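# Slide wrapped bar lengthways under the sealing arm

## Task

Push the film-wrapped bar across the table surface until it sits lengthwise beneath the sealing arm, with that arm lying along the bar's centre line; it must stay that way once the robot lets go.

## Robot and tools

Robot: two arms on a table. left_arm carries a left hand and right_arm a right hand, mirror images of each other. Base positions in the scene frame: left_arm (-0.007, +0.236, 0) m, right_arm (+0.019, -0.236, 0) m, both turned very slightly about z. A camera stand sits behind the arms. Loose objects may get a brief nudge now and then.

Scene frame: origin at table-top height, halfway between the nominal bases; +x points out over the table, +z up, and +y toward left_arm. Left and right in images do not match the arm names. All reported positions (metres), orientations (quat_wxyz), velocities and Hand targets use this frame, and may be off by a few centimetres, more at long reach.

execute_actions(actions, cameras). actions is a list of actions, run in sequence; each action is a list of 1 to 15 rows, each row one control step of 1/30 s. If fewer than 15 rows are given, the final row repeats to fill the step count. Every row is a single flat list of exactly 48 numbers in [-1, 1], covering both arms even if only one moves: left_arm dx, dy, dz, rx, ry, rz; then 16 left hand motor numbers; left current_limit; left speed; then the same 24 for right_arm. dx, dy, dz, rx, ry, rz are an offset, along scene axes, from that arm's Hand target as it was when the action began (not from the previous row). Scale: 1.0 = 0.6 m for dx..dz and 180 degrees for the rotation vector rx, ry, rz, which turns the hand about its target position. All zeros means re-request the same target; repeating a nonzero offset moves it further. Translations longer than 1.0 are shortened. Orientation is clipped to within 40 degrees of the measured one each step. cameras: list of names (cam_high, cam_left_wrist, cam_right_wrist, or ["all"]); default is all images for an empty actions list, none otherwise; an unknown name voids the call. An empty actions list just reports state and images.

Hand numbers per arm, in this order: index_mcp, index_abd, index_pip, index_dip, middle_mcp, middle_abd, middle_pip, middle_dip, ring_mcp, ring_abd, ring_pip, ring_dip, thumb_cmc, thumb_axl, thumb_mcp, thumb_ipl. Each is an absolute goal angle scaled between the hinge's stops (degrees at +1 / at -1; value that is straight): finger _mcp (-18/+128; 0.75) bends at the knuckle toward the palm as it goes to -1; _abd (-60/+60; 0.00) swings sideways away from the thumb toward -1; _pip (-29/+108; 0.58); _dip (-21/+117; 0.70); thumb_cmc (-20/+120; 0.71) brings the thumb in front of the palm toward -1; thumb_axl (-27/+140; 0.68) rotates it about its own line; thumb_mcp (-69/+109; 0.23) and thumb_ipl (-77/+108; 0.17) bend it. A zero is a real goal, not 'unchanged': to keep a hand as it is, resend its hand_goal, current_limit and speed. current_limit maps -1..+1 to 0..550 mA (minimum 11 mA) and also caps hinge speed; speed maps to (speed+1)/2 of 8.5 rad/s. Start values: +0.4 and -0.6; the last values sent persist.

Hand geometry (right hand; left mirrored, its +x toward the thumb): hand point just beyond the index/middle knuckles; +z toward the fingertips, +y out of the palm, +x away from the thumb. Palm face at y = -0.062. Straight fingertips end about 0.139 m beyond the knuckles at z = -0.017. A rigid mast at the wrist (x +0.05..+0.10, z -0.16..-0.11, y up to +0.06) can collide. Fingertips have rubber caps; the rest is hard plastic.

Arm behaviour: the hand often stops short of the Hand target or sags below it, especially carrying weight; if it stays short, send the remaining gap as a new offset, and command higher to counter sag. Tiny moves may not start. To stop pushing on something, command the target back beyond the current hand position. Near the first joint's axis a small move can swing the whole arm.

Results: end_effector_position and quaternion per arm, Hand target (the commanded pose after clipping, the base for next offsets), joint positions, velocities ("within noise" when still), torques (include arm weight; joints 3 and 4 wrap at ±28 N m), step readings of positions during motion, and per hand hand_goal, hand_measured, hand_current_ma, hand_state (moving, goal, blocked, overload), hand_current_limit, hand_speed. Calls return once the robot is still, up to 3 s after the last action; the scene keeps running while you think, holding the last command.

zoom_image(camera, region): enlarges [x0, y0, x1, y1] pixels (origin top-left, at most 504 by 504) of a camera from the latest image set. Images are 672x504.

finished_scene(scene): give the current scene number; ends it irreversibly. The bar must already be correctly placed and stay there without the robot.

Avoid: knocking anything off the table, dropping or releasing moving parts, slamming or pressing hard on fixed or heavy things, and any contact between the two arms or one hand gripping the other. Motors drawing 495 mA or more for 5 s shut down for 10 s. Holding loads, stretching out, or pushing at unreachable poses heats motors; MOTOR HOT appears at 85 °C, and at 100 °C the arm drops for 30-60 s. For this job, push the bar gently with fingertips or palm in short moves, checking with cam_high between pushes.

Each tool is called after ">>>" by a JSON object that holds its "method" and its "body", one argument or row to a line.

## Session

>>> {"method": "execute_actions", "body": {
  "actions": []
}}

Scene clock: 0.00 s.
left_arm: end_effector_position=(+0.1693, +0.5604, +0.3760) hand_goal=(+0.754, +0.000, +0.576, +0.696, +0.754, +0.000, +0.576, +0.696, +0.754, +0.000, +0.576, +0.696, +0.714, +0.678, +0.226, +0.168) hand_measured=(+0.754, +0.000, +0.576, +0.696, +0.754, +0.000, +0.576, +0.696, +0.754, +0.000, +0.576, +0.696, +0.714, +0.678, +0.226, +0.168) hand_current_ma=(+0, +0, +0, +0, +0, +0, +0, +0, +0, +0, +0, +0, +0, +0, +0, +0) hand_state=(goal, goal, goal, goal, goal, goal, goal, goal, goal, goal, goal, goal, goal, goal, goal, goal) hand_current_limit=0.40 hand_speed=-0.60 end_effector_quat_wxyz=(+0.406, -0.190, +0.736, +0.507) | right_arm: end_effector_position=(+0.5189, -0.1447, +0.2626) hand_goal=(+0.754, +0.000, +0.576, +0.696, +0.754, +0.000, +0.576, +0.696, +0.754, +0.000, +0.576, +0.696, +0.714, +0.678, +0.226, +0.168) hand_measured=(+0.754, +0.000, +0.576, +0.696, +0.754, +0.000, +0.576, +0.696, +0.754, +0.000, +0.576, +0.696, +0.714, +0.678, +0.226, +0.168) hand_current_ma=(+0, +0, +0, +0, +0, +0, +0, +0, +0, +0, +0, +0, +0, +0, +0, +0) hand_state=(goal, goal, goal, goal, goal, goal, goal, goal, goal, goal, goal, goal, goal, goal, goal, goal) hand_current_limit=0.40 hand_speed=-0.60 end_effector_quat_wxyz=(-0.106, +0.933, +0.196, +0.283)
Joint positions: left_arm=[0.615 0.671 0.578 -0.087 -0.507 -1.016] | right_arm=[0.262 1.317 1.244 -0.9 -0.153 1.502]
Joint velocities: within noise
Joint torques (N m): no reading
Heat: left arm: hottest waist 30 °C; right arm: hottest waist 29 °C.
Hand target: left_arm +0.1701, +0.5610, +0.3983; +0.422, -0.193, +0.722, +0.513 | right_arm +0.5258, -0.1426, +0.2743; -0.107, +0.929, +0.196, +0.295

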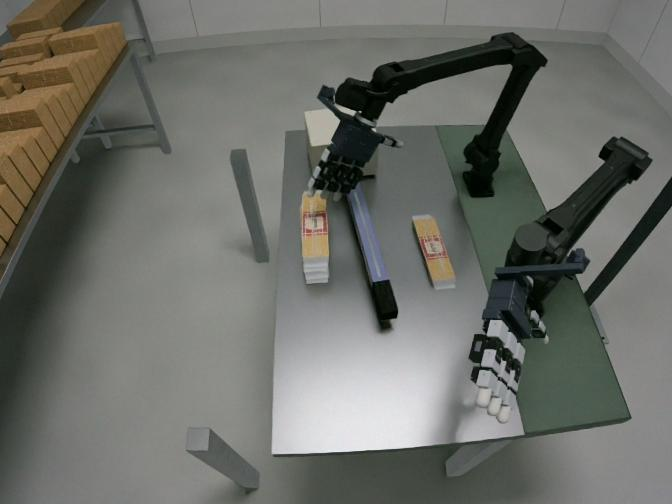

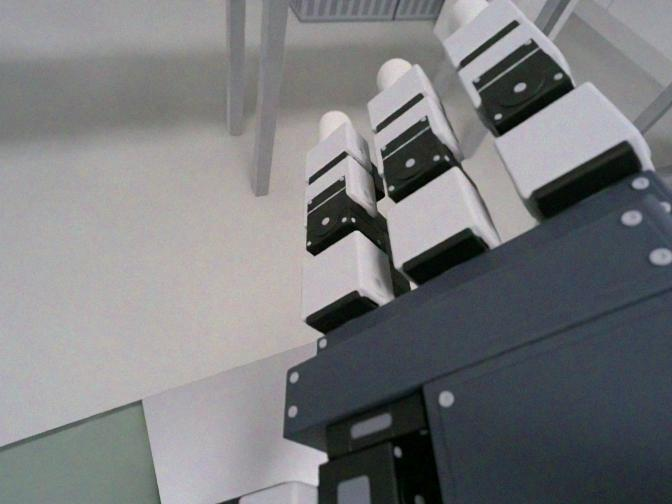

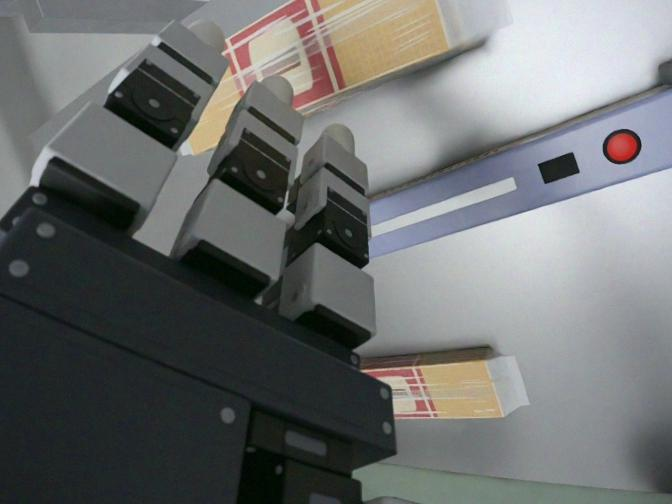

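>>> {"method": "zoom_image", "body": {
  "camera": "cam_high",
  "region": [260, 100, 500, 340]
}}

>>> {"method": "zoom_image", "body": {
  "camera": "cam_right_wrist",
  "region": [168, 0, 672, 504]
}}

Scaled by 2.100.

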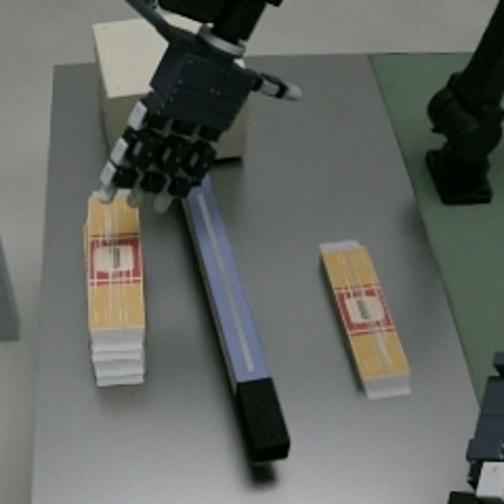

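Scaled by 1.000.

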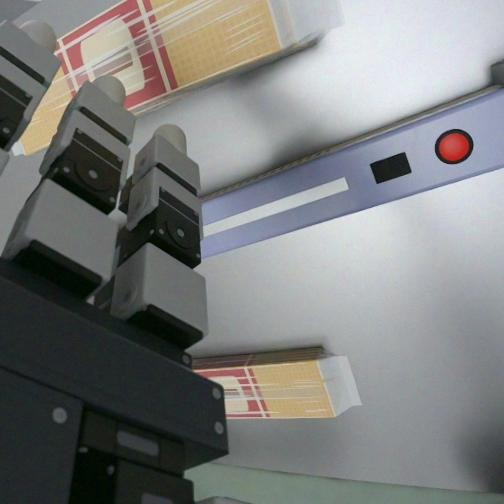

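>>> {"method": "zoom_image", "body": {
  "camera": "cam_high",
  "region": [340, 230, 440, 340]
}}

>>> {"method": "zoom_image", "body": {
  "camera": "cam_high",
  "region": [290, 100, 410, 220]
}}

>>> {"method": "zoom_image", "body": {
  "camera": "cam_high",
  "region": [400, 200, 480, 300]
}}

>>> {"method": "zoom_image", "body": {
  "camera": "cam_right_wrist",
  "region": [340, 60, 672, 440]
}}

Scaled by 4.582.

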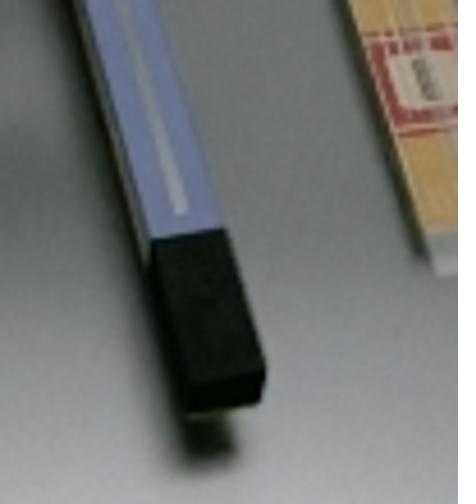

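Scaled by 4.200.

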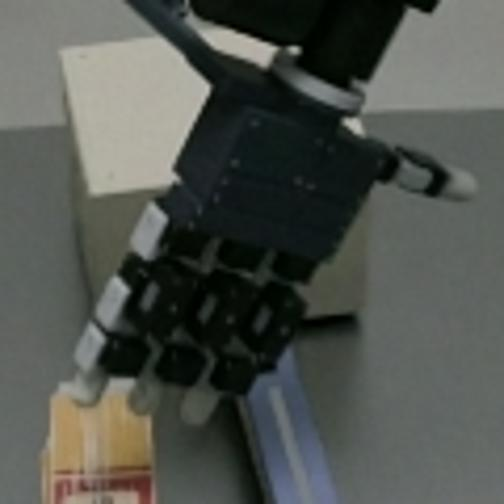

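Scaled by 5.040.

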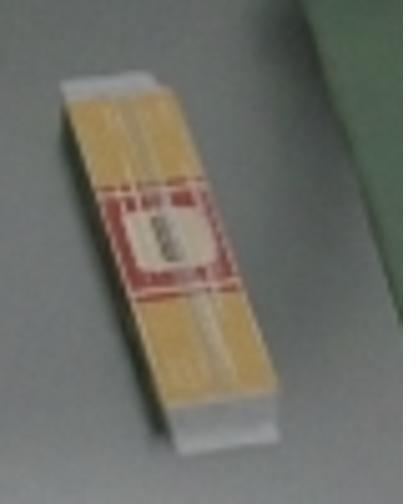

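Scaled by 1.326.

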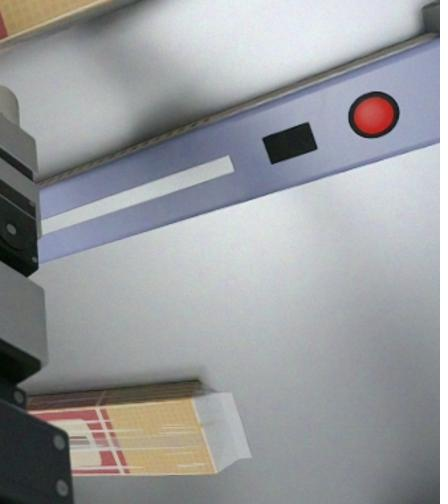

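>>> {"method": "execute_actions", "body": {
  "actions": [
    [[0.0167,-0.0963,-0.0242,-0.0232,0.058,-0.0726,0.754,0,0.576,0.696,0.754,0,0.576,0.696,0.754,0,0.576,0.696,0.714,0.678,0.226,0.168,0.4,-0.6,0,0,0,0,0,0,0.754,0,0.576,0.696,0.754,0,0.576,0.696,0.754,0,0.576,0.696,0.714,0.678,0.226,0.168,0.4,-0.6]],
    [[0.0167,-0.0963,-0.0242,-0.0232,0.058,-0.0726,0.754,0,0.576,0.696,0.754,0,0.576,0.696,0.754,0,0.576,0.696,0.714,0.678,0.226,0.168,0.4,-0.6,0,0,0,0,0,0,0.754,0,0.576,0.696,0.754,0,0.576,0.696,0.754,0,0.576,0.696,0.714,0.678,0.226,0.168,0.4,-0.6]]
  ]
}}

Scene clock: 345.20 s.
left_arm: end_effector_position=(+0.1888, +0.4476, +0.3322) hand_goal=(+0.754, +0.000, +0.576, +0.696, +0.754, +0.000, +0.576, +0.696, +0.754, +0.000, +0.576, +0.696, +0.714, +0.678, +0.226, +0.168) hand_measured=(+0.760, +0.002, +0.576, +0.696, +0.760, +0.002, +0.576, +0.696, +0.760, +0.002, +0.576, +0.696, +0.718, +0.678, +0.226, +0.168) hand_current_ma=(+9, +1, +1, +0, +11, +1, +1, +0, +11, +1, +1, +0, +6, -1, +0, +0) hand_state=(goal, goal, goal, goal, goal, goal, goal, goal, goal, goal, goal, goal, goal, goal, goal, goal) hand_current_limit=0.40 hand_speed=-0.60 end_effector_quat_wxyz=(+0.350, +0.049, +0.858, +0.373) | right_arm: end_effector_position=(+0.5189, -0.1447, +0.2626) hand_goal=(+0.754, +0.000, +0.576, +0.696, +0.754, +0.000, +0.576, +0.696, +0.754, +0.000, +0.576, +0.696, +0.714, +0.678, +0.226, +0.168) hand_measured=(+0.754, +0.000, +0.576, +0.696, +0.754, +0.000, +0.576, +0.696, +0.754, +0.000, +0.576, +0.696, +0.714, +0.678, +0.224, +0.168) hand_current_ma=(-1, +0, +1, +0, -1, +0, +1, +0, -1, +0, +1, +0, +0, -1, -3, +0) hand_state=(goal, goal, goal, goal, goal, goal, goal, goal, goal, goal, goal, goal, goal, goal, goal, goal) hand_current_limit=0.40 hand_speed=-0.60 end_effector_quat_wxyz=(-0.106, +0.933, +0.196, +0.283)
Joint positions: left_arm=[0.299 0.343 0.573 -0.771 -0.387 -0.92] | right_arm=[0.262 1.317 1.244 -0.9 -0.153 1.502]
Joint torques (N m): left_arm=[-0.97 3.37 13.98 1.65 -0.37 -0.02] | right_arm=[1.26 -8.94 13.89 1.74 0.11 0.03]
Heat: left arm: hottest elbow 50 °C; right arm: hottest elbow 50 °C.
Hand target: left_arm +0.1901, +0.4455, +0.3692; +0.375, +0.039, +0.846, +0.378 | right_arm +0.5258, -0.1426, +0.2743; -0.107, +0.929, +0.196, +0.295
Off the commanded pose: left_arm 0.037 m, 3 deg | right_arm 0.014 m, 1 deg.
Step readings (end_effector_position of left_arm | right_arm):
0: (+0.1693, +0.5604, +0.3760) | (+0.5189, -0.1447, +0.2626)
1: (+0.1697, +0.5603, +0.3758) | (+0.5189, -0.1447, +0.2626)
2: (+0.1720, +0.5589, +0.3745) | (+0.5189, -0.1447, +0.2626)
4: (+0.1761, +0.5491, +0.3723) | (+0.5189, -0.1447, +0.2626)
8: (+0.1778, +0.5213, +0.3797) | (+0.5189, -0.1447, +0.2626)
15: (+0.1759, +0.5060, +0.3735) | (+0.5189, -0.1447, +0.2626)
16: (+0.1766, +0.5053, +0.3716) | (+0.5189, -0.1447, +0.2626)
17: (+0.1785, +0.5028, +0.3682) | (+0.5189, -0.1447, +0.2626)
19: (+0.1840, +0.4911, +0.3578) | (+0.5189, -0.1447, +0.2626)
23: (+0.1884, +0.4647, +0.3484) | (+0.5189, -0.1447, +0.2626)
30: (+0.1886, +0.4500, +0.3350) | (+0.5189, -0.1447, +0.2626)

>>> {"method": "execute_actions", "body": {
  "actions": [
    [[0.133,0.025,0.05,0,0,0,0.75,0,0.58,0.7,0.75,0,0.58,0.7,0.75,0,0.58,0.7,0.71,0.68,0.23,0.17,0.4,-0.6,0,0,0,0,0,0,0.75,0,0.58,0.7,0.75,0,0.58,0.7,0.75,0,0.58,0.7,0.71,0.68,0.23,0.17,0.4,-0.6]],
    [[0.133,-0.05,0,-0.026,0.051,-0.064,0.75,0,0.58,0.7,0.75,0,0.58,0.7,0.75,0,0.58,0.7,0.71,0.68,0.23,0.17,0.4,-0.6,0,0,0,0,0,0,0.75,0,0.58,0.7,0.75,0,0.58,0.7,0.75,0,0.58,0.7,0.71,0.68,0.23,0.17,0.4,-0.6]],
    [[0.05,-0.133,0,-0.026,0.051,-0.064,0.75,0,0.58,0.7,0.75,0,0.58,0.7,0.75,0,0.58,0.7,0.71,0.68,0.23,0.17,0.4,-0.6,0,0,0,0,0,0,0.75,0,0.58,0.7,0.75,0,0.58,0.7,0.75,0,0.58,0.7,0.71,0.68,0.23,0.17,0.4,-0.6]]
  ]
}}

Scene clock: 410.90 s.
left_arm: end_effector_position=(+0.3713, +0.3530, +0.3617) hand_goal=(+0.750, +0.000, +0.580, +0.700, +0.750, +0.000, +0.580, +0.700, +0.750, +0.000, +0.580, +0.700, +0.710, +0.680, +0.230, +0.170) hand_measured=(+0.758, +0.002, +0.580, +0.698, +0.758, +0.002, +0.580, +0.698, +0.756, +0.002, +0.580, +0.698, +0.718, +0.678, +0.226, +0.168) hand_current_ma=(+13, +1, -1, -3, +14, +1, -1, -3, +12, +1, -1, -3, +14, -3, -8, -4) hand_state=(goal, goal, goal, goal, goal, goal, goal, goal, goal, goal, goal, goal, goal, goal, goal, goal) hand_current_limit=0.40 hand_speed=-0.60 end_effector_quat_wxyz=(+0.277, +0.246, +0.905, +0.211) | right_arm: end_effector_position=(+0.5189, -0.1447, +0.2626) hand_goal=(+0.750, +0.000, +0.580, +0.700, +0.750, +0.000, +0.580, +0.700, +0.750, +0.000, +0.580, +0.700, +0.710, +0.680, +0.230, +0.170) hand_measured=(+0.750, +0.000, +0.576, +0.696, +0.750, +0.000, +0.578, +0.698, +0.750, +0.000, +0.578, +0.698, +0.712, +0.678, +0.224, +0.168) hand_current_ma=(+1, +0, -5, -5, +1, +0, -5, -4, +1, +0, -5, -5, +3, -4, -14, -5) hand_state=(goal, goal, goal, goal, goal, goal, goal, goal, goal, goal, goal, goal, goal, goal, goal, goal) hand_current_limit=0.40 hand_speed=-0.60 end_effector_quat_wxyz=(-0.106, +0.933, +0.196, +0.283)
Joint positions: left_arm=[-0.037 0.892 1.019 -1.028 -0.259 -0.967] | right_arm=[0.262 1.317 1.244 -0.9 -0.153 1.502]
Joint torques (N m): left_arm=[-0.73 -2.2 14.09 1.2 -0.42 -0.06] | right_arm=[0.79 -8.94 13.86 1.61 0.12 0.04]
Heat: left arm: hottest elbow 56 °C; right arm: hottest elbow 51 °C.
Hand target: left_arm +0.3797, +0.3506, +0.3992; +0.305, +0.236, +0.897, +0.216 | right_arm +0.5258, -0.1426, +0.2743; -0.107, +0.929, +0.196, +0.295
Off the commanded pose: left_arm 0.038 m, 4 deg | right_arm 0.014 m, 1 deg.
Step readings (end_effector_position of left_arm | right_arm):
0: (+0.1889, +0.4476, +0.3322) | (+0.5189, -0.1447, +0.2626)
1: (+0.1889, +0.4476, +0.3321) | (+0.5189, -0.1447, +0.2626)
2: (+0.1892, +0.4480, +0.3332) | (+0.5189, -0.1447, +0.2626)
4: (+0.2010, +0.4473, +0.3380) | (+0.5189, -0.1447, +0.2626)
8: (+0.2449, +0.4424, +0.3483) | (+0.5189, -0.1447, +0.2626)
15: (+0.2633, +0.4506, +0.3487) | (+0.5189, -0.1447, +0.2626)
16: (+0.2634, +0.4511, +0.3493) | (+0.5189, -0.1447, +0.2626)
17: (+0.2668, +0.4501, +0.3490) | (+0.5189, -0.1447, +0.2626)
19: (+0.2823, +0.4439, +0.3510) | (+0.5189, -0.1447, +0.2626)
23: (+0.3231, +0.4286, +0.3599) | (+0.5189, -0.1447, +0.2626)
30: (+0.3406, +0.4265, +0.3553) | (+0.5189, -0.1447, +0.2626)
31: (+0.3406, +0.4261, +0.3548) | (+0.5189, -0.1447, +0.2626)
32: (+0.3410, +0.4230, +0.3535) | (+0.5189, -0.1447, +0.2626)
34: (+0.3450, +0.4078, +0.3523) | (+0.5189, -0.1447, +0.2626)
38: (+0.3626, +0.3654, +0.3592) | (+0.5189, -0.1447, +0.2626)
45: (+0.3719, +0.3527, +0.3663) | (+0.5189, -0.1447, +0.2626)

>>> {"method": "execute_actions", "body": {
  "actions": [
    [[0,-0.133,-0.017,-0.026,0.051,-0.064,0.75,0,0.58,0.7,0.75,0,0.58,0.7,0.75,0,0.58,0.7,0.71,0.68,0.23,0.17,0.4,-0.6,0,0,0,0,0,0,0.75,0,0.58,0.7,0.75,0,0.58,0.7,0.75,0,0.58,0.7,0.71,0.68,0.23,0.17,0.4,-0.6]],
    [[0,-0.125,-0.017,-0.026,0.051,-0.064,0.75,0,0.58,0.7,0.75,0,0.58,0.7,0.75,0,0.58,0.7,0.71,0.68,0.23,0.17,0.4,-0.6,0,0,0,0,0,0,0.75,0,0.58,0.7,0.75,0,0.58,0.7,0.75,0,0.58,0.7,0.71,0.68,0.23,0.17,0.4,-0.6]],
    [[-0.083,-0.093,-0.017,0.0244,0.04,-0.0594,0.75,0,0.58,0.7,0.75,0,0.58,0.7,0.75,0,0.58,0.7,0.71,0.68,0.23,0.17,0.4,-0.6,0,0,0,0,0,0,0.75,0,0.58,0.7,0.75,0,0.58,0.7,0.75,0,0.58,0.7,0.71,0.68,0.23,0.17,0.4,-0.6]],
    [[-0.092,-0.067,-0.033,0.0244,0.04,-0.0594,0.75,0,0.58,0.7,0.75,0,0.58,0.7,0.75,0,0.58,0.7,0.71,0.68,0.23,0.17,0.4,-0.6,0,0,0,0,0,0,0.75,0,0.58,0.7,0.75,0,0.58,0.7,0.75,0,0.58,0.7,0.71,0.68,0.23,0.17,0.4,-0.6]],
    [[-0.071,-0.025,-0.033,0.0244,0.04,-0.0594,0.75,0,0.58,0.7,0.75,0,0.58,0.7,0.75,0,0.58,0.7,0.71,0.68,0.23,0.17,0.4,-0.6,0,0,0,0,0,0,0.75,0,0.58,0.7,0.75,0,0.58,0.7,0.75,0,0.58,0.7,0.71,0.68,0.23,0.17,0.4,-0.6]]
  ],
  "cameras": ["all"]
}}

Scene clock: 434.37 s.
left_arm: end_effector_position=(+0.2354, +0.0855, +0.3310) hand_goal=(+0.750, +0.000, +0.580, +0.700, +0.750, +0.000, +0.580, +0.700, +0.750, +0.000, +0.580, +0.700, +0.710, +0.680, +0.230, +0.170) hand_measured=(+0.750, +0.002, +0.580, +0.698, +0.750, +0.002, +0.580, +0.698, +0.750, +0.002, +0.580, +0.698, +0.712, +0.678, +0.226, +0.168) hand_current_ma=(-1, +1, -1, -3, -1, +1, -1, -3, -1, +1, -1, -3, +3, -3, -8, -4) hand_state=(goal, goal, goal, goal, goal, goal, goal, goal, goal, goal, goal, goal, goal, goal, goal, goal) hand_current_limit=0.40 hand_speed=-0.60 end_effector_quat_wxyz=(+0.069, +0.651, +0.756, +0.003) | right_arm: end_effector_position=(+0.5189, -0.1447, +0.2626) hand_goal=(+0.750, +0.000, +0.580, +0.700, +0.750, +0.000, +0.580, +0.700, +0.750, +0.000, +0.580, +0.700, +0.710, +0.680, +0.230, +0.170) hand_measured=(+0.750, +0.000, +0.576, +0.696, +0.750, +0.000, +0.578, +0.698, +0.750, +0.000, +0.578, +0.698, +0.712, +0.678, +0.224, +0.168) hand_current_ma=(+1, +0, -5, -5, +1, +0, -5, -4, +1, +0, -5, -5, +3, -4, -14, -5) hand_state=(goal, goal, goal, goal, goal, goal, goal, goal, goal, goal, goal, goal, goal, goal, goal, goal) hand_current_limit=0.40 hand_speed=-0.60 end_effector_quat_wxyz=(-0.106, +0.933, +0.196, +0.283)
Joint positions: left_arm=[-0.889 0.913 1.174 -1.697 -0.028 -1.019] | right_arm=[0.262 1.317 1.244 -0.9 -0.153 1.502]
Joint torques (N m): left_arm=[-0.91 -1.73 7.28 0.25 -0.11 0.09] | right_arm=[1.08 -8.94 14.06 1.72 0.11 0.05]
Heat: left arm: hottest elbow 57 °C; right arm: hottest elbow 51 °C.
Hand target: left_arm +0.2321, +0.0848, +0.3291; +0.002, +0.662, +0.750, -0.001 | right_arm +0.5258, -0.1426, +0.2743; -0.107, +0.929, +0.196, +0.295
Off the commanded pose: left_arm 0.004 m, 8 deg | right_arm 0.014 m, 1 deg.
joint sent to its limit (left arm) — joint 4 (wrist pitch), lower limit. The joint targets are off in orientation, not in position.
Step readings (end_effector_position of left_arm | right_arm):
0: (+0.3712, +0.3530, +0.3617) | (+0.5189, -0.1447, +0.2626)
1: (+0.3712, +0.3527, +0.3615) | (+0.5189, -0.1447, +0.2626)
2: (+0.3706, +0.3486, +0.3601) | (+0.5189, -0.1447, +0.2626)
4: (+0.3695, +0.3309, +0.3558) | (+0.5189, -0.1447, +0.2626)
8: (+0.3706, +0.2861, +0.3543) | (+0.5189, -0.1447, +0.2626)
15: (+0.3722, +0.2751, +0.3571) | (+0.5189, -0.1447, +0.2626)
16: (+0.3722, +0.2747, +0.3564) | (+0.5189, -0.1447, +0.2626)
17: (+0.3711, +0.2704, +0.3540) | (+0.5189, -0.1447, +0.2626)
19: (+0.3691, +0.2525, +0.3493) | (+0.5189, -0.1447, +0.2626)
23: (+0.3698, +0.2103, +0.3471) | (+0.5189, -0.1447, +0.2626)
30: (+0.3718, +0.2009, +0.3462) | (+0.5189, -0.1447, +0.2626)
31: (+0.3713, +0.2009, +0.3460) | (+0.5189, -0.1447, +0.2626)
32: (+0.3684, +0.1995, +0.3454) | (+0.5189, -0.1447, +0.2626)
34: (+0.3577, +0.1894, +0.3420) | (+0.5189, -0.1447, +0.2626)
38: (+0.3352, +0.1549, +0.3352) | (+0.5189, -0.1447, +0.2626)
45: (+0.3252, +0.1465, +0.3330) | (+0.5189, -0.1447, +0.2626)
46: (+0.3247, +0.1465, +0.3329) | (+0.5189, -0.1447, +0.2626)
47: (+0.3219, +0.1454, +0.3324) | (+0.5189, -0.1447, +0.2626)
49: (+0.3102, +0.1372, +0.3301) | (+0.5189, -0.1447, +0.2626)
53: (+0.2845, +0.1108, +0.3272) | (+0.5189, -0.1447, +0.2626)
60: (+0.2742, +0.1044, +0.3264) | (+0.5189, -0.1447, +0.2626)
61: (+0.2739, +0.1042, +0.3263) | (+0.5189, -0.1447, +0.2626)
62: (+0.2726, +0.1029, +0.3268) | (+0.5189, -0.1447, +0.2626)
64: (+0.2666, +0.0971, +0.3281) | (+0.5189, -0.1447, +0.2626)
68: (+0.2446, +0.0870, +0.3292) | (+0.5189, -0.1447, +0.2626)
75: (+0.2361, +0.0858, +0.3323) | (+0.5189, -0.1447, +0.2626)
camera_calibration:
cam_left_wrist: T_world_to_cam=[[-0.552451, -0.831818, 0.053637, 0.150665], [-0.633306, 0.460706, 0.62183, -0.139598], [-0.54196, 0.309562, -0.781313, 0.48303], [0, 0, 0, 1]] pos_world=[0.25661, 0.0401111, 0.456123]

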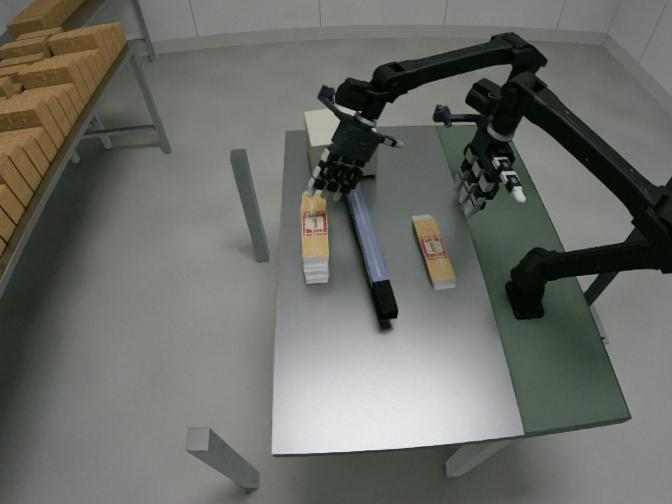

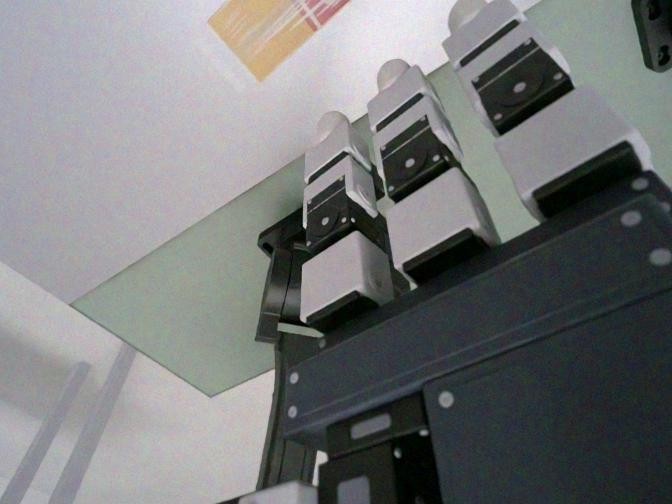

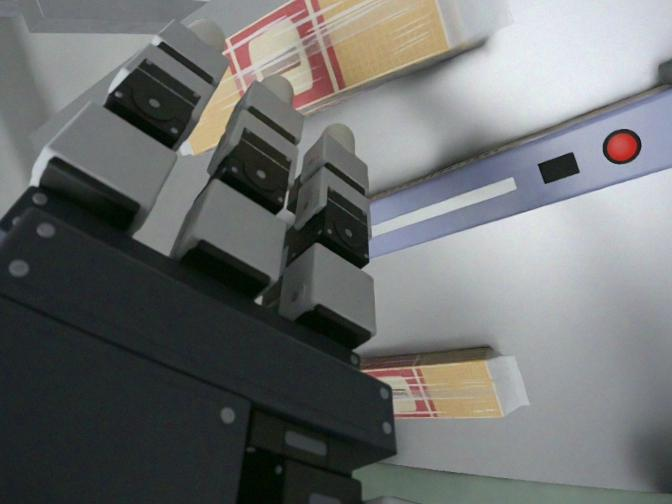

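>>> {"method": "zoom_image", "body": {
  "camera": "cam_high",
  "region": [400, 90, 540, 230]
}}

Scaled by 3.600.

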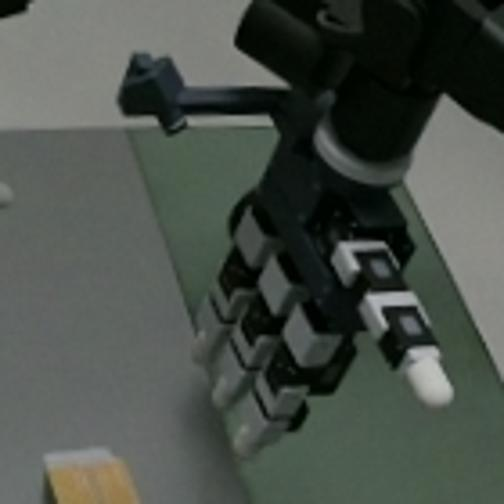

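>>> {"method": "execute_actions", "body": {
  "actions": [
    [[-0.028,-0.008,-0.13,0,0,0,0.75,0,0.58,0.7,0.75,0,0.58,0.7,0.75,0,0.58,0.7,0.71,0.68,0.23,0.17,0.4,-0.6,0,0,0,0,0,0,0.75,0,0.58,0.7,0.75,0,0.58,0.7,0.75,0,0.58,0.7,0.71,0.68,0.23,0.17,0.4,-0.6]],
    [[0,0,-0.117,0,0,0,0.75,0,0.58,0.7,0.75,0,0.58,0.7,0.75,0,0.58,0.7,0.71,0.68,0.23,0.17,0.4,-0.6,0,0,0,0,0,0,0.75,0,0.58,0.7,0.75,0,0.58,0.7,0.75,0,0.58,0.7,0.71,0.68,0.23,0.17,0.4,-0.6]]
  ],
  "cameras": ["cam_high"]
}}

>>> {"method": "zoom_image", "body": {
  "camera": "cam_high",
  "region": [390, 130, 540, 300]
}}

Scene clock: 477.43 s.
left_arm: end_effector_position=(+0.2152, +0.0834, +0.1816) hand_goal=(+0.750, +0.000, +0.580, +0.700, +0.750, +0.000, +0.580, +0.700, +0.750, +0.000, +0.580, +0.700, +0.710, +0.680, +0.230, +0.170) hand_measured=(+0.750, +0.002, +0.580, +0.698, +0.750, +0.002, +0.580, +0.698, +0.750, +0.002, +0.580, +0.698, +0.712, +0.678, +0.226, +0.168) hand_current_ma=(-1, +1, -1, -3, -1, +1, -1, -3, -1, +1, -1, -3, +3, -3, -8, -4) hand_state=(goal, goal, goal, goal, goal, goal, goal, goal, goal, goal, goal, goal, goal, goal, goal, goal) hand_current_limit=0.40 hand_speed=-0.60 end_effector_quat_wxyz=(-0.002, +0.664, +0.748, -0.001) | right_arm: end_effector_position=(+0.5189, -0.1447, +0.2626) hand_goal=(+0.750, +0.000, +0.580, +0.700, +0.750, +0.000, +0.580, +0.700, +0.750, +0.000, +0.580, +0.700, +0.710, +0.680, +0.230, +0.170) hand_measured=(+0.750, +0.000, +0.576, +0.696, +0.750, +0.000, +0.578, +0.698, +0.750, +0.000, +0.578, +0.698, +0.712, +0.678, +0.224, +0.168) hand_current_ma=(+1, +0, -5, -5, +1, +0, -5, -4, +1, +0, -5, -5, +3, -4, -14, -5) hand_state=(goal, goal, goal, goal, goal, goal, goal, goal, goal, goal, goal, goal, goal, goal, goal, goal) hand_current_limit=0.40 hand_speed=-0.60 end_effector_quat_wxyz=(-0.106, +0.933, +0.196, +0.283)
Joint positions: left_arm=[-0.936 0.942 0.818 -1.449 0.002 -1.037] | right_arm=[0.262 1.317 1.244 -0.9 -0.153 1.502]
Joint torques (N m): left_arm=[-0.91 -1.49 7.62 0.66 -0.12 -0.13] | right_arm=[1.03 -9.11 13.9 1.76 0.09 0.04]
Heat: left arm: hottest elbow 49 °C; right arm: hottest elbow 52 °C.
Hand target: left_arm +0.2152, +0.0800, +0.1807; +0.001, +0.662, +0.750, -0.001 | right_arm +0.5258, -0.1426, +0.2743; -0.107, +0.929, +0.196, +0.295
Off the commanded pose: left_arm 0.003 m, 0 deg | right_arm 0.014 m, 1 deg.
Step readings (end_effector_position of left_arm | right_arm):
0: (+0.2354, +0.0855, +0.3310) | (+0.5189, -0.1447, +0.2626)
1: (+0.2352, +0.0856, +0.3303) | (+0.5189, -0.1447, +0.2626)
2: (+0.2344, +0.0855, +0.3274) | (+0.5189, -0.1447, +0.2626)
4: (+0.2292, +0.0854, +0.3096) | (+0.5189, -0.1447, +0.2626)
8: (+0.2158, +0.0886, +0.2649) | (+0.5189, -0.1447, +0.2626)
15: (+0.2158, +0.0840, +0.2508) | (+0.5189, -0.1447, +0.2626)
16: (+0.2160, +0.0838, +0.2506) | (+0.5189, -0.1447, +0.2626)
17: (+0.2168, +0.0825, +0.2481) | (+0.5189, -0.1447, +0.2626)
19: (+0.2176, +0.0806, +0.2324) | (+0.5189, -0.1447, +0.2626)
23: (+0.2119, +0.0878, +0.1930) | (+0.5189, -0.1447, +0.2626)
30: (+0.2144, +0.0845, +0.1815) | (+0.5189, -0.1447, +0.2626)
Images, in order (width x height): cam_high 672x504.

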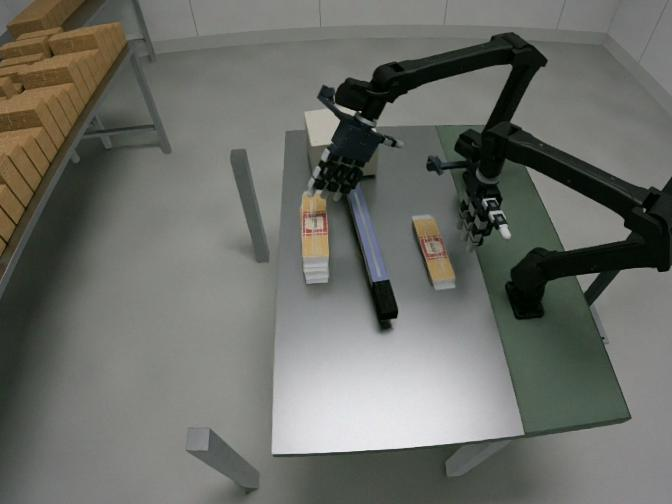

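Scaled by 2.965.

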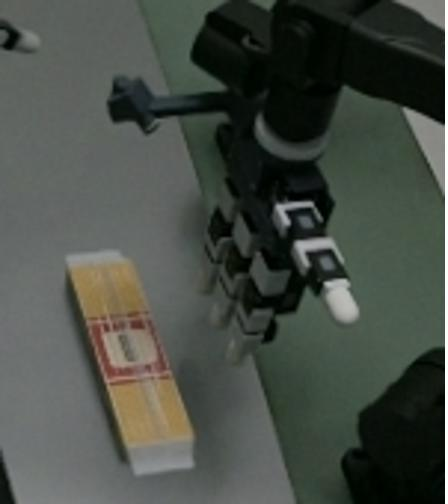

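>>> {"method": "execute_actions", "body": {
  "actions": [
    [[0,-0.006,-0.068,0,0,0,0.75,0,0.58,0.7,0.75,0,0.58,0.7,0.75,0,0.58,0.7,0.71,0.68,0.23,0.17,0.4,-0.6,0,0,0,0,0,0,0.75,0,0.58,0.7,0.75,0,0.58,0.7,0.75,0,0.58,0.7,0.71,0.68,0.23,0.17,0.4,-0.6]],
    [[0,0,-0.013,0,0,0,0.75,0,0.58,0.7,0.75,0,0.58,0.7,0.75,0,0.58,0.7,0.71,0.68,0.23,0.17,0.4,-0.6,0,0,0,0,0,0,0.75,0,0.58,0.7,0.75,0,0.58,0.7,0.75,0,0.58,0.7,0.71,0.68,0.23,0.17,0.4,-0.6]]
  ],
  "cameras": ["all"]
}}

>>> {"method": "zoom_image", "body": {
  "camera": "cam_high",
  "region": [390, 170, 510, 310]
}}

Scene clock: 499.90 s.
left_arm: end_effector_position=(+0.2167, +0.0779, +0.1360) hand_goal=(+0.750, +0.000, +0.580, +0.700, +0.750, +0.000, +0.580, +0.700, +0.750, +0.000, +0.580, +0.700, +0.710, +0.680, +0.230, +0.170) hand_measured=(+0.750, +0.002, +0.580, +0.698, +0.750, +0.002, +0.580, +0.698, +0.750, +0.002, +0.580, +0.698, +0.712, +0.678, +0.226, +0.168) hand_current_ma=(-1, +1, -1, -3, -1, +1, -1, -3, -1, +1, -1, -3, +3, -3, -8, -4) hand_state=(goal, goal, goal, goal, goal, goal, goal, goal, goal, goal, goal, goal, goal, goal, goal, goal) hand_current_limit=0.40 hand_speed=-0.60 end_effector_quat_wxyz=(+0.003, +0.664, +0.748, -0.002) | right_arm: end_effector_position=(+0.5189, -0.1447, +0.2626) hand_goal=(+0.750, +0.000, +0.580, +0.700, +0.750, +0.000, +0.580, +0.700, +0.750, +0.000, +0.580, +0.700, +0.710, +0.680, +0.230, +0.170) hand_measured=(+0.750, +0.000, +0.576, +0.696, +0.750, +0.000, +0.578, +0.698, +0.750, +0.000, +0.578, +0.698, +0.712, +0.678, +0.224, +0.168) hand_current_ma=(+1, +0, -5, -5, +1, +0, -5, -4, +1, +0, -5, -5, +3, -4, -14, -5) hand_state=(goal, goal, goal, goal, goal, goal, goal, goal, goal, goal, goal, goal, goal, goal, goal, goal) hand_current_limit=0.40 hand_speed=-0.60 end_effector_quat_wxyz=(-0.106, +0.933, +0.196, +0.283)
Joint positions: left_arm=[-0.945 0.98 0.717 -1.302 0.002 -1.047] | right_arm=[0.262 1.317 1.244 -0.9 -0.153 1.502]
Joint torques (N m): left_arm=[-0.91 -1.61 7.01 0.69 -0.13 -0.13] | right_arm=[1.26 -9.17 13.98 1.63 0.1 0.03]
Heat: left arm: hottest elbow 45 °C; right arm: hottest elbow 52 °C.
Hand target: left_arm +0.2153, +0.0763, +0.1323; +0.002, +0.662, +0.750, -0.001 | right_arm +0.5258, -0.1426, +0.2743; -0.107, +0.929, +0.196, +0.295
Off the commanded pose: left_arm 0.004 m, 0 deg | right_arm 0.014 m, 1 deg.
Step readings (end_effector_position of left_arm | right_arm):
0: (+0.2153, +0.0833, +0.1816) | (+0.5189, -0.1447, +0.2626)
1: (+0.2154, +0.0831, +0.1817) | (+0.5189, -0.1447, +0.2626)
2: (+0.2159, +0.0824, +0.1803) | (+0.5189, -0.1447, +0.2626)
4: (+0.2172, +0.0796, +0.1725) | (+0.5189, -0.1447, +0.2626)
8: (+0.2141, +0.0817, +0.1506) | (+0.5189, -0.1447, +0.2626)
15: (+0.2153, +0.0797, +0.1414) | (+0.5189, -0.1447, +0.2626)
16: (+0.2155, +0.0794, +0.1415) | (+0.5189, -0.1447, +0.2626)
17: (+0.2159, +0.0789, +0.1415) | (+0.5189, -0.1447, +0.2626)
19: (+0.2168, +0.0778, +0.1410) | (+0.5189, -0.1447, +0.2626)
23: (+0.2167, +0.0778, +0.1378) | (+0.5189, -0.1447, +0.2626)
30: (+0.2166, +0.0780, +0.1360) | (+0.5189, -0.1447, +0.2626)
camera_calibration:
cam_left_wrist: T_world_to_cam=[[-0.57256, -0.818551, 0.0463584, 0.148813], [-0.548681, 0.424579, 0.720195, -0.0555628], [-0.6092, 0.386919, -0.692221, 0.31928], [0, 0, 0, 1]] pos_world=[0.249223, 0.0218667, 0.254129]

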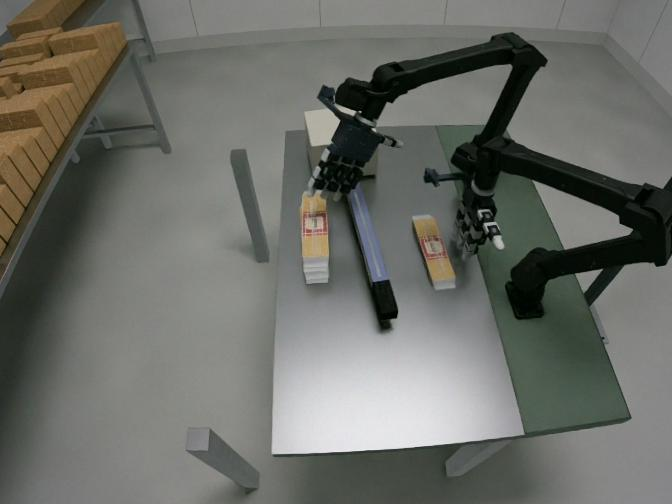

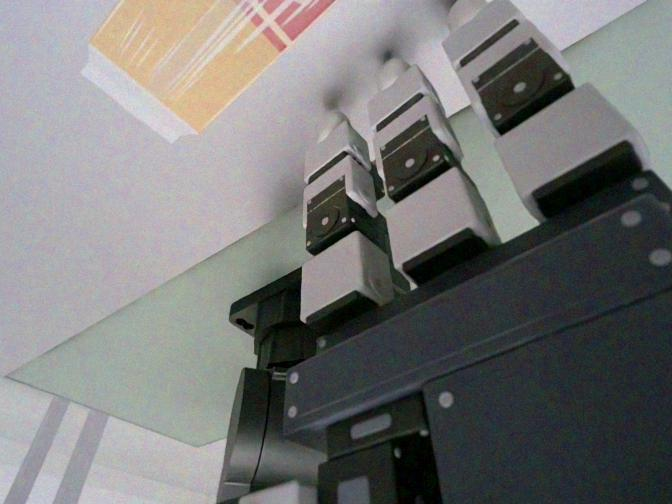

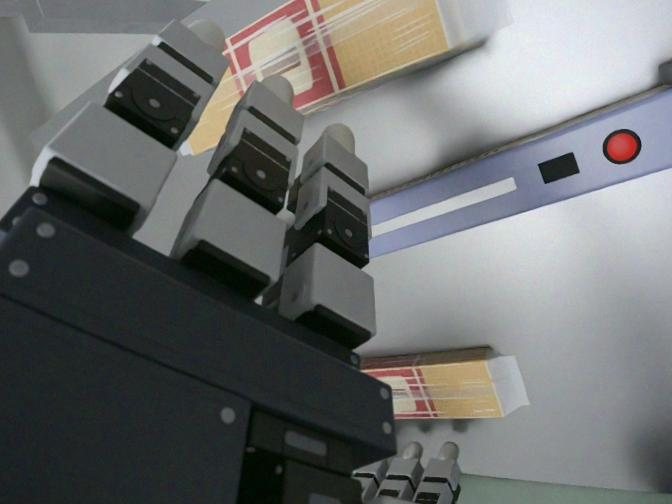

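Scaled by 3.600.

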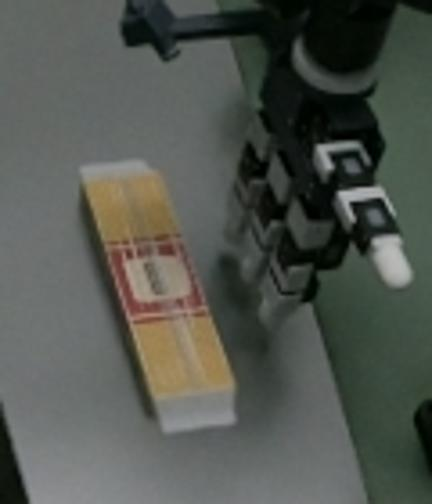

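>>> {"method": "execute_actions", "body": {
  "actions": [
    [[0.01,-0.002,-0.012,0,0,0,0.75,0,0.58,0.7,0.75,0,0.58,0.7,0.75,0,0.58,0.7,0.71,0.68,0.23,0.17,0.4,-0.6,0,0,0,0,0,0,0.75,0,0.58,0.7,0.75,0,0.58,0.7,0.75,0,0.58,0.7,0.71,0.68,0.23,0.17,0.4,-0.6]],
    [[0.035,0,-0.001,0,0,0,0.75,0,0.58,0.7,0.75,0,0.58,0.7,0.75,0,0.58,0.7,0.71,0.68,0.23,0.17,0.4,-0.6,0,0,0,0,0,0,0.75,0,0.58,0.7,0.75,0,0.58,0.7,0.75,0,0.58,0.7,0.71,0.68,0.23,0.17,0.4,-0.6]],
    [[0.03,0,0,0,0,0,0.75,0,0.58,0.7,0.75,0,0.58,0.7,0.75,0,0.58,0.7,0.71,0.68,0.23,0.17,0.4,-0.6,0,0,0,0,0,0,0.75,0,0.58,0.7,0.75,0,0.58,0.7,0.75,0,0.58,0.7,0.71,0.68,0.23,0.17,0.4,-0.6]]
  ],
  "cameras": ["cam_high", "cam_right_wrist"]
}}

>>> {"method": "zoom_image", "body": {
  "camera": "cam_high",
  "region": [390, 170, 510, 310]
}}

Scene clock: 532.77 s.
left_arm: end_effector_position=(+0.2430, +0.0808, +0.1205) hand_goal=(+0.750, +0.000, +0.580, +0.700, +0.750, +0.000, +0.580, +0.700, +0.750, +0.000, +0.580, +0.700, +0.710, +0.680, +0.230, +0.170) hand_measured=(+0.778, +0.002, +0.596, +0.710, +0.786, +0.002, +0.598, +0.712, +0.792, +0.002, +0.604, +0.714, +0.712, +0.678, +0.226, +0.168) hand_current_ma=(+71, +2, +33, +17, +101, +3, +40, +24, +122, +2, +55, +28, +2, -3, -8, -4) hand_state=(blocked, goal, goal, goal, blocked, goal, goal, goal, blocked, goal, blocked, goal, goal, goal, goal, goal) hand_current_limit=0.40 hand_speed=-0.60 end_effector_quat_wxyz=(-0.009, +0.663, +0.748, -0.009) | right_arm: end_effector_position=(+0.5189, -0.1447, +0.2626) hand_goal=(+0.750, +0.000, +0.580, +0.700, +0.750, +0.000, +0.580, +0.700, +0.750, +0.000, +0.580, +0.700, +0.710, +0.680, +0.230, +0.170) hand_measured=(+0.750, +0.000, +0.576, +0.696, +0.750, +0.000, +0.578, +0.698, +0.750, +0.000, +0.578, +0.698, +0.712, +0.678, +0.224, +0.168) hand_current_ma=(+1, +0, -5, -5, +1, +0, -5, -4, +1, +0, -5, -5, +3, -4, -14, -5) hand_state=(goal, goal, goal, goal, goal, goal, goal, goal, goal, goal, goal, goal, goal, goal, goal, goal) hand_current_limit=0.40 hand_speed=-0.60 end_effector_quat_wxyz=(-0.106, +0.933, +0.196, +0.283)
Joint positions: left_arm=[-0.843 1.056 0.727 -1.257 0.02 -0.945] | right_arm=[0.262 1.317 1.244 -0.9 -0.153 1.502]
Joint torques (N m): left_arm=[1.79 -0.5 9.09 1.17 -0.79 0.14] | right_arm=[1.08 -9.05 13.93 1.69 0.12 0.04]
Heat: left arm: hottest elbow 42 °C; right arm: hottest elbow 52 °C.
Hand target: left_arm +0.2603, +0.0752, +0.1244; +0.001, +0.662, +0.750, -0.001 | right_arm +0.5258, -0.1426, +0.2743; -0.107, +0.929, +0.196, +0.295
Off the commanded pose: left_arm 0.019 m, 2 deg | right_arm 0.014 m, 1 deg.
Step readings (end_effector_position of left_arm | right_arm):
0: (+0.2167, +0.0779, +0.1360) | (+0.5189, -0.1447, +0.2626)
1: (+0.2167, +0.0779, +0.1360) | (+0.5189, -0.1447, +0.2626)
2: (+0.2170, +0.0775, +0.1358) | (+0.5189, -0.1447, +0.2626)
4: (+0.2182, +0.0758, +0.1350) | (+0.5189, -0.1447, +0.2626)
8: (+0.2197, +0.0739, +0.1313) | (+0.5189, -0.1447, +0.2626)
15: (+0.2192, +0.0745, +0.1283) | (+0.5189, -0.1447, +0.2626)
16: (+0.2193, +0.0745, +0.1282) | (+0.5189, -0.1447, +0.2626)
17: (+0.2200, +0.0749, +0.1281) | (+0.5189, -0.1447, +0.2626)
19: (+0.2234, +0.0766, +0.1262) | (+0.5189, -0.1447, +0.2626)
23: (+0.2307, +0.0810, +0.1222) | (+0.5189, -0.1447, +0.2626)
30: (+0.2323, +0.0806, +0.1222) | (+0.5189, -0.1447, +0.2626)
31: (+0.2324, +0.0806, +0.1221) | (+0.5189, -0.1447, +0.2626)
32: (+0.2329, +0.0806, +0.1222) | (+0.5189, -0.1447, +0.2626)
34: (+0.2353, +0.0812, +0.1217) | (+0.5189, -0.1447, +0.2626)
38: (+0.2412, +0.0818, +0.1208) | (+0.5189, -0.1447, +0.2626)
45: (+0.2429, +0.0810, +0.1206) | (+0.5189, -0.1447, +0.2626)
Images, in order (width x height): cam_high 672x504, cam_right_wrist 672x504.

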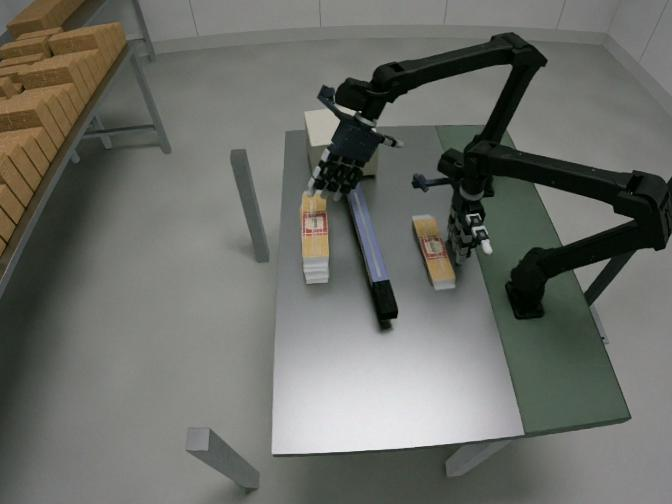

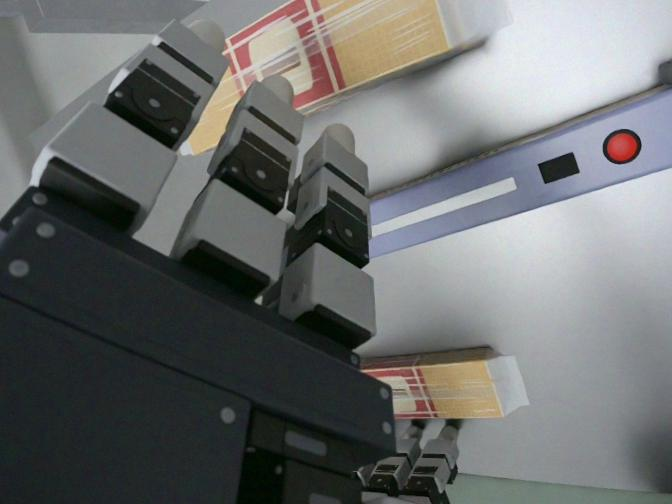

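Scaled by 3.600.

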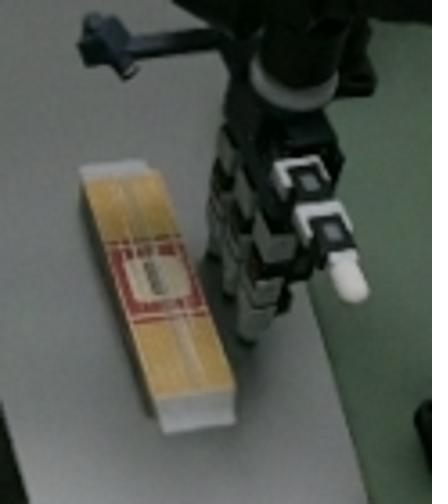

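>>> {"method": "execute_actions", "body": {
  "actions": [
    [[-0.008,0,0.014,0,0,0,0.75,0,0.58,0.7,0.75,0,0.58,0.7,0.75,0,0.58,0.7,0.71,0.68,0.23,0.17,0.4,-0.6,0,0,0,0,0,0,0.75,0,0.58,0.7,0.75,0,0.58,0.7,0.75,0,0.58,0.7,0.71,0.68,0.23,0.17,0.4,-0.6]]
  ]
}}

Scene clock: 545.30 s.
left_arm: end_effector_position=(+0.2429, +0.0809, +0.1207) hand_goal=(+0.750, +0.000, +0.580, +0.700, +0.750, +0.000, +0.580, +0.700, +0.750, +0.000, +0.580, +0.700, +0.710, +0.680, +0.230, +0.170) hand_measured=(+0.776, +0.002, +0.596, +0.710, +0.786, +0.000, +0.598, +0.712, +0.792, +0.000, +0.604, +0.714, +0.712, +0.678, +0.226, +0.168) hand_current_ma=(+69, +1, +33, +17, +101, +1, +40, +24, +122, +0, +55, +28, +2, -3, -8, -4) hand_state=(blocked, goal, goal, goal, blocked, goal, goal, goal, blocked, goal, blocked, goal, goal, goal, goal, goal) hand_current_limit=0.40 hand_speed=-0.60 end_effector_quat_wxyz=(-0.010, +0.663, +0.748, -0.009) | right_arm: end_effector_position=(+0.5189, -0.1447, +0.2626) hand_goal=(+0.750, +0.000, +0.580, +0.700, +0.750, +0.000, +0.580, +0.700, +0.750, +0.000, +0.580, +0.700, +0.710, +0.680, +0.230, +0.170) hand_measured=(+0.750, +0.000, +0.576, +0.696, +0.750, +0.000, +0.578, +0.698, +0.750, +0.000, +0.578, +0.698, +0.712, +0.678, +0.224, +0.168) hand_current_ma=(+1, +0, -5, -5, +1, +0, -5, -4, +1, +0, -5, -5, +3, -4, -14, -5) hand_state=(goal, goal, goal, goal, goal, goal, goal, goal, goal, goal, goal, goal, goal, goal, goal, goal) hand_current_limit=0.40 hand_speed=-0.60 end_effector_quat_wxyz=(-0.106, +0.933, +0.196, +0.283)
Joint positions: left_arm=[-0.843 1.056 0.728 -1.259 0.02 -0.944] | right_arm=[0.262 1.317 1.244 -0.9 -0.153 1.502]
Joint torques (N m): left_arm=[0.56 -1.9 9.78 0.1 -0.78 0.05] | right_arm=[0.91 -9.17 13.93 1.63 0.11 0.05]
Heat: left arm: hottest elbow 43 °C; right arm: hottest elbow 52 °C.
Hand target: left_arm +0.2555, +0.0752, +0.1328; +0.001, +0.662, +0.750, -0.001 | right_arm +0.5258, -0.1426, +0.2743; -0.107, +0.929, +0.196, +0.295
Off the commanded pose: left_arm 0.018 m, 2 deg | right_arm 0.014 m, 1 deg.
Step readings (end_effector_position of left_arm | right_arm):
0: (+0.2430, +0.0807, +0.1205) | (+0.5189, -0.1447, +0.2626)
1: (+0.2430, +0.0807, +0.1205) | (+0.5189, -0.1447, +0.2626)
2: (+0.2431, +0.0806, +0.1206) | (+0.5189, -0.1447, +0.2626)
4: (+0.2430, +0.0807, +0.1207) | (+0.5189, -0.1447, +0.2626)
8: (+0.2429, +0.0809, +0.1207) | (+0.5189, -0.1447, +0.2626)
15: (+0.2429, +0.0809, +0.1207) | (+0.5189, -0.1447, +0.2626)

>>> {"method": "execute_actions", "body": {
  "actions": [
    [[-0.01,0,0.017,0,0,0,0.75,0,0.58,0.7,0.75,0,0.58,0.7,0.75,0,0.58,0.7,0.71,0.68,0.23,0.17,0.4,-0.6,0,0,0,0,0,0,0.75,0,0.58,0.7,0.75,0,0.58,0.7,0.75,0,0.58,0.7,0.71,0.68,0.23,0.17,0.4,-0.6]]
  ]
}}

Scene clock: 551.97 s.
left_arm: end_effector_position=(+0.2402, +0.0851, +0.1220) hand_goal=(+0.750, +0.000, +0.580, +0.700, +0.750, +0.000, +0.580, +0.700, +0.750, +0.000, +0.580, +0.700, +0.710, +0.680, +0.230, +0.170) hand_measured=(+0.752, +0.000, +0.582, +0.702, +0.752, +0.000, +0.582, +0.704, +0.778, -0.018, +0.598, +0.714, +0.712, +0.678, +0.226, +0.168) hand_current_ma=(+1, +1, +3, +4, +1, -1, +2, +4, +74, -33, +40, +27, +2, -3, -8, -4) hand_state=(goal, goal, goal, goal, goal, goal, goal, goal, blocked, goal, goal, goal, goal, goal, goal, goal) hand_current_limit=0.40 hand_speed=-0.60 end_effector_quat_wxyz=(-0.018, +0.664, +0.748, -0.004) | right_arm: end_effector_position=(+0.5189, -0.1447, +0.2626) hand_goal=(+0.750, +0.000, +0.580, +0.700, +0.750, +0.000, +0.580, +0.700, +0.750, +0.000, +0.580, +0.700, +0.710, +0.680, +0.230, +0.170) hand_measured=(+0.750, +0.000, +0.576, +0.696, +0.750, +0.000, +0.578, +0.698, +0.750, +0.000, +0.578, +0.698, +0.712, +0.678, +0.224, +0.168) hand_current_ma=(+1, +0, -5, -5, +1, +0, -5, -4, +1, +0, -5, -5, +3, -4, -14, -5) hand_state=(goal, goal, goal, goal, goal, goal, goal, goal, goal, goal, goal, goal, goal, goal, goal, goal) hand_current_limit=0.40 hand_speed=-0.60 end_effector_quat_wxyz=(-0.106, +0.933, +0.196, +0.283)
Joint positions: left_arm=[-0.844 1.054 0.73 -1.282 0.013 -0.944] | right_arm=[0.262 1.317 1.244 -0.9 -0.153 1.502]
Joint torques (N m): left_arm=[-0.73 -3.49 10.54 -0.35 -0.5 -0.12] | right_arm=[1.03 -9.23 13.94 1.69 0.13 0.06]
Heat: left arm: hottest elbow 43 °C; right arm: hottest elbow 52 °C.
Hand target: left_arm +0.2496, +0.0752, +0.1430; +0.001, +0.662, +0.750, -0.001 | right_arm +0.5258, -0.1426, +0.2743; -0.107, +0.929, +0.196, +0.295
Off the commanded pose: left_arm 0.025 m, 2 deg | right_arm 0.014 m, 1 deg.
Step readings (end_effector_position of left_arm | right_arm):
0: (+0.2429, +0.0809, +0.1207) | (+0.5189, -0.1447, +0.2626)
1: (+0.2428, +0.0810, +0.1207) | (+0.5189, -0.1447, +0.2626)
2: (+0.2428, +0.0811, +0.1210) | (+0.5189, -0.1447, +0.2626)
4: (+0.2421, +0.0823, +0.1211) | (+0.5189, -0.1447, +0.2626)
8: (+0.2412, +0.0839, +0.1217) | (+0.5189, -0.1447, +0.2626)
15: (+0.2404, +0.0850, +0.1221) | (+0.5189, -0.1447, +0.2626)

>>> {"method": "execute_actions", "body": {
  "actions": [
    [[-0.02,0,0.003,0,0,0,0.75,0,0.58,0.7,0.75,0,0.58,0.7,0.75,0,0.58,0.7,0.71,0.68,0.23,0.17,0.4,-0.6,0,0,0,0,0,0,0.75,0,0.58,0.7,0.75,0,0.58,0.7,0.75,0,0.58,0.7,0.71,0.68,0.23,0.17,0.4,-0.6]],
    [[0.03,0,-0.01,0,0,0,0.75,0,0.58,0.7,0.75,0,0.58,0.7,0.75,0,0.58,0.7,0.71,0.68,0.23,0.17,0.4,-0.6,0,0,0,0,0,0,0.75,0,0.58,0.7,0.75,0,0.58,0.7,0.75,0,0.58,0.7,0.71,0.68,0.23,0.17,0.4,-0.6]]
  ]
}}

Scene clock: 563.73 s.
left_arm: end_effector_position=(+0.2391, +0.0887, +0.1236) hand_goal=(+0.750, +0.000, +0.580, +0.700, +0.750, +0.000, +0.580, +0.700, +0.750, +0.000, +0.580, +0.700, +0.710, +0.680, +0.230, +0.170) hand_measured=(+0.750, +0.000, +0.582, +0.702, +0.750, +0.000, +0.582, +0.704, +0.756, +0.000, +0.584, +0.702, +0.712, +0.678, +0.226, +0.168) hand_current_ma=(+0, +1, +2, +4, +0, -1, +2, +4, +8, +0, +4, +4, +2, -3, -8, -4) hand_state=(goal, goal, goal, goal, goal, goal, goal, goal, goal, goal, goal, goal, goal, goal, goal, goal) hand_current_limit=0.40 hand_speed=-0.60 end_effector_quat_wxyz=(-0.022, +0.660, +0.751, +0.001) | right_arm: end_effector_position=(+0.5189, -0.1447, +0.2626) hand_goal=(+0.750, +0.000, +0.580, +0.700, +0.750, +0.000, +0.580, +0.700, +0.750, +0.000, +0.580, +0.700, +0.710, +0.680, +0.230, +0.170) hand_measured=(+0.750, +0.000, +0.576, +0.696, +0.750, +0.000, +0.578, +0.698, +0.750, +0.000, +0.578, +0.698, +0.712, +0.678, +0.224, +0.168) hand_current_ma=(+1, +0, -5, -5, +1, +0, -5, -4, +1, +0, -5, -5, +3, -4, -14, -5) hand_state=(goal, goal, goal, goal, goal, goal, goal, goal, goal, goal, goal, goal, goal, goal, goal, goal) hand_current_limit=0.40 hand_speed=-0.60 end_effector_quat_wxyz=(-0.106, +0.933, +0.196, +0.283)
Joint positions: left_arm=[-0.846 1.051 0.73 -1.293 0.002 -0.957] | right_arm=[0.262 1.317 1.244 -0.9 -0.153 1.502]
Joint torques (N m): left_arm=[0.91 -2.02 10.44 0.62 -0.16 0.14] | right_arm=[0.67 -8.64 13.86 1.62 0.13 0.05]
Heat: left arm: hottest elbow 44 °C; right arm: hottest elbow 53 °C.
Hand target: left_arm +0.2555, +0.0753, +0.1388; +0.001, +0.662, +0.750, -0.001 | right_arm +0.5258, -0.1426, +0.2743; -0.107, +0.929, +0.196, +0.295
Off the commanded pose: left_arm 0.026 m, 3 deg | right_arm 0.014 m, 1 deg.
Step readings (end_effector_position of left_arm | right_arm):
0: (+0.2402, +0.0851, +0.1220) | (+0.5189, -0.1447, +0.2626)
1: (+0.2402, +0.0850, +0.1221) | (+0.5189, -0.1447, +0.2626)
2: (+0.2399, +0.0850, +0.1224) | (+0.5189, -0.1447, +0.2626)
4: (+0.2381, +0.0850, +0.1237) | (+0.5189, -0.1447, +0.2626)
8: (+0.2340, +0.0840, +0.1265) | (+0.5189, -0.1447, +0.2626)
15: (+0.2323, +0.0842, +0.1278) | (+0.5189, -0.1447, +0.2626)
16: (+0.2323, +0.0842, +0.1278) | (+0.5189, -0.1447, +0.2626)
17: (+0.2324, +0.0843, +0.1278) | (+0.5189, -0.1447, +0.2626)
19: (+0.2331, +0.0851, +0.1274) | (+0.5189, -0.1447, +0.2626)
23: (+0.2371, +0.0884, +0.1247) | (+0.5189, -0.1447, +0.2626)
30: (+0.2389, +0.0886, +0.1236) | (+0.5189, -0.1447, +0.2626)


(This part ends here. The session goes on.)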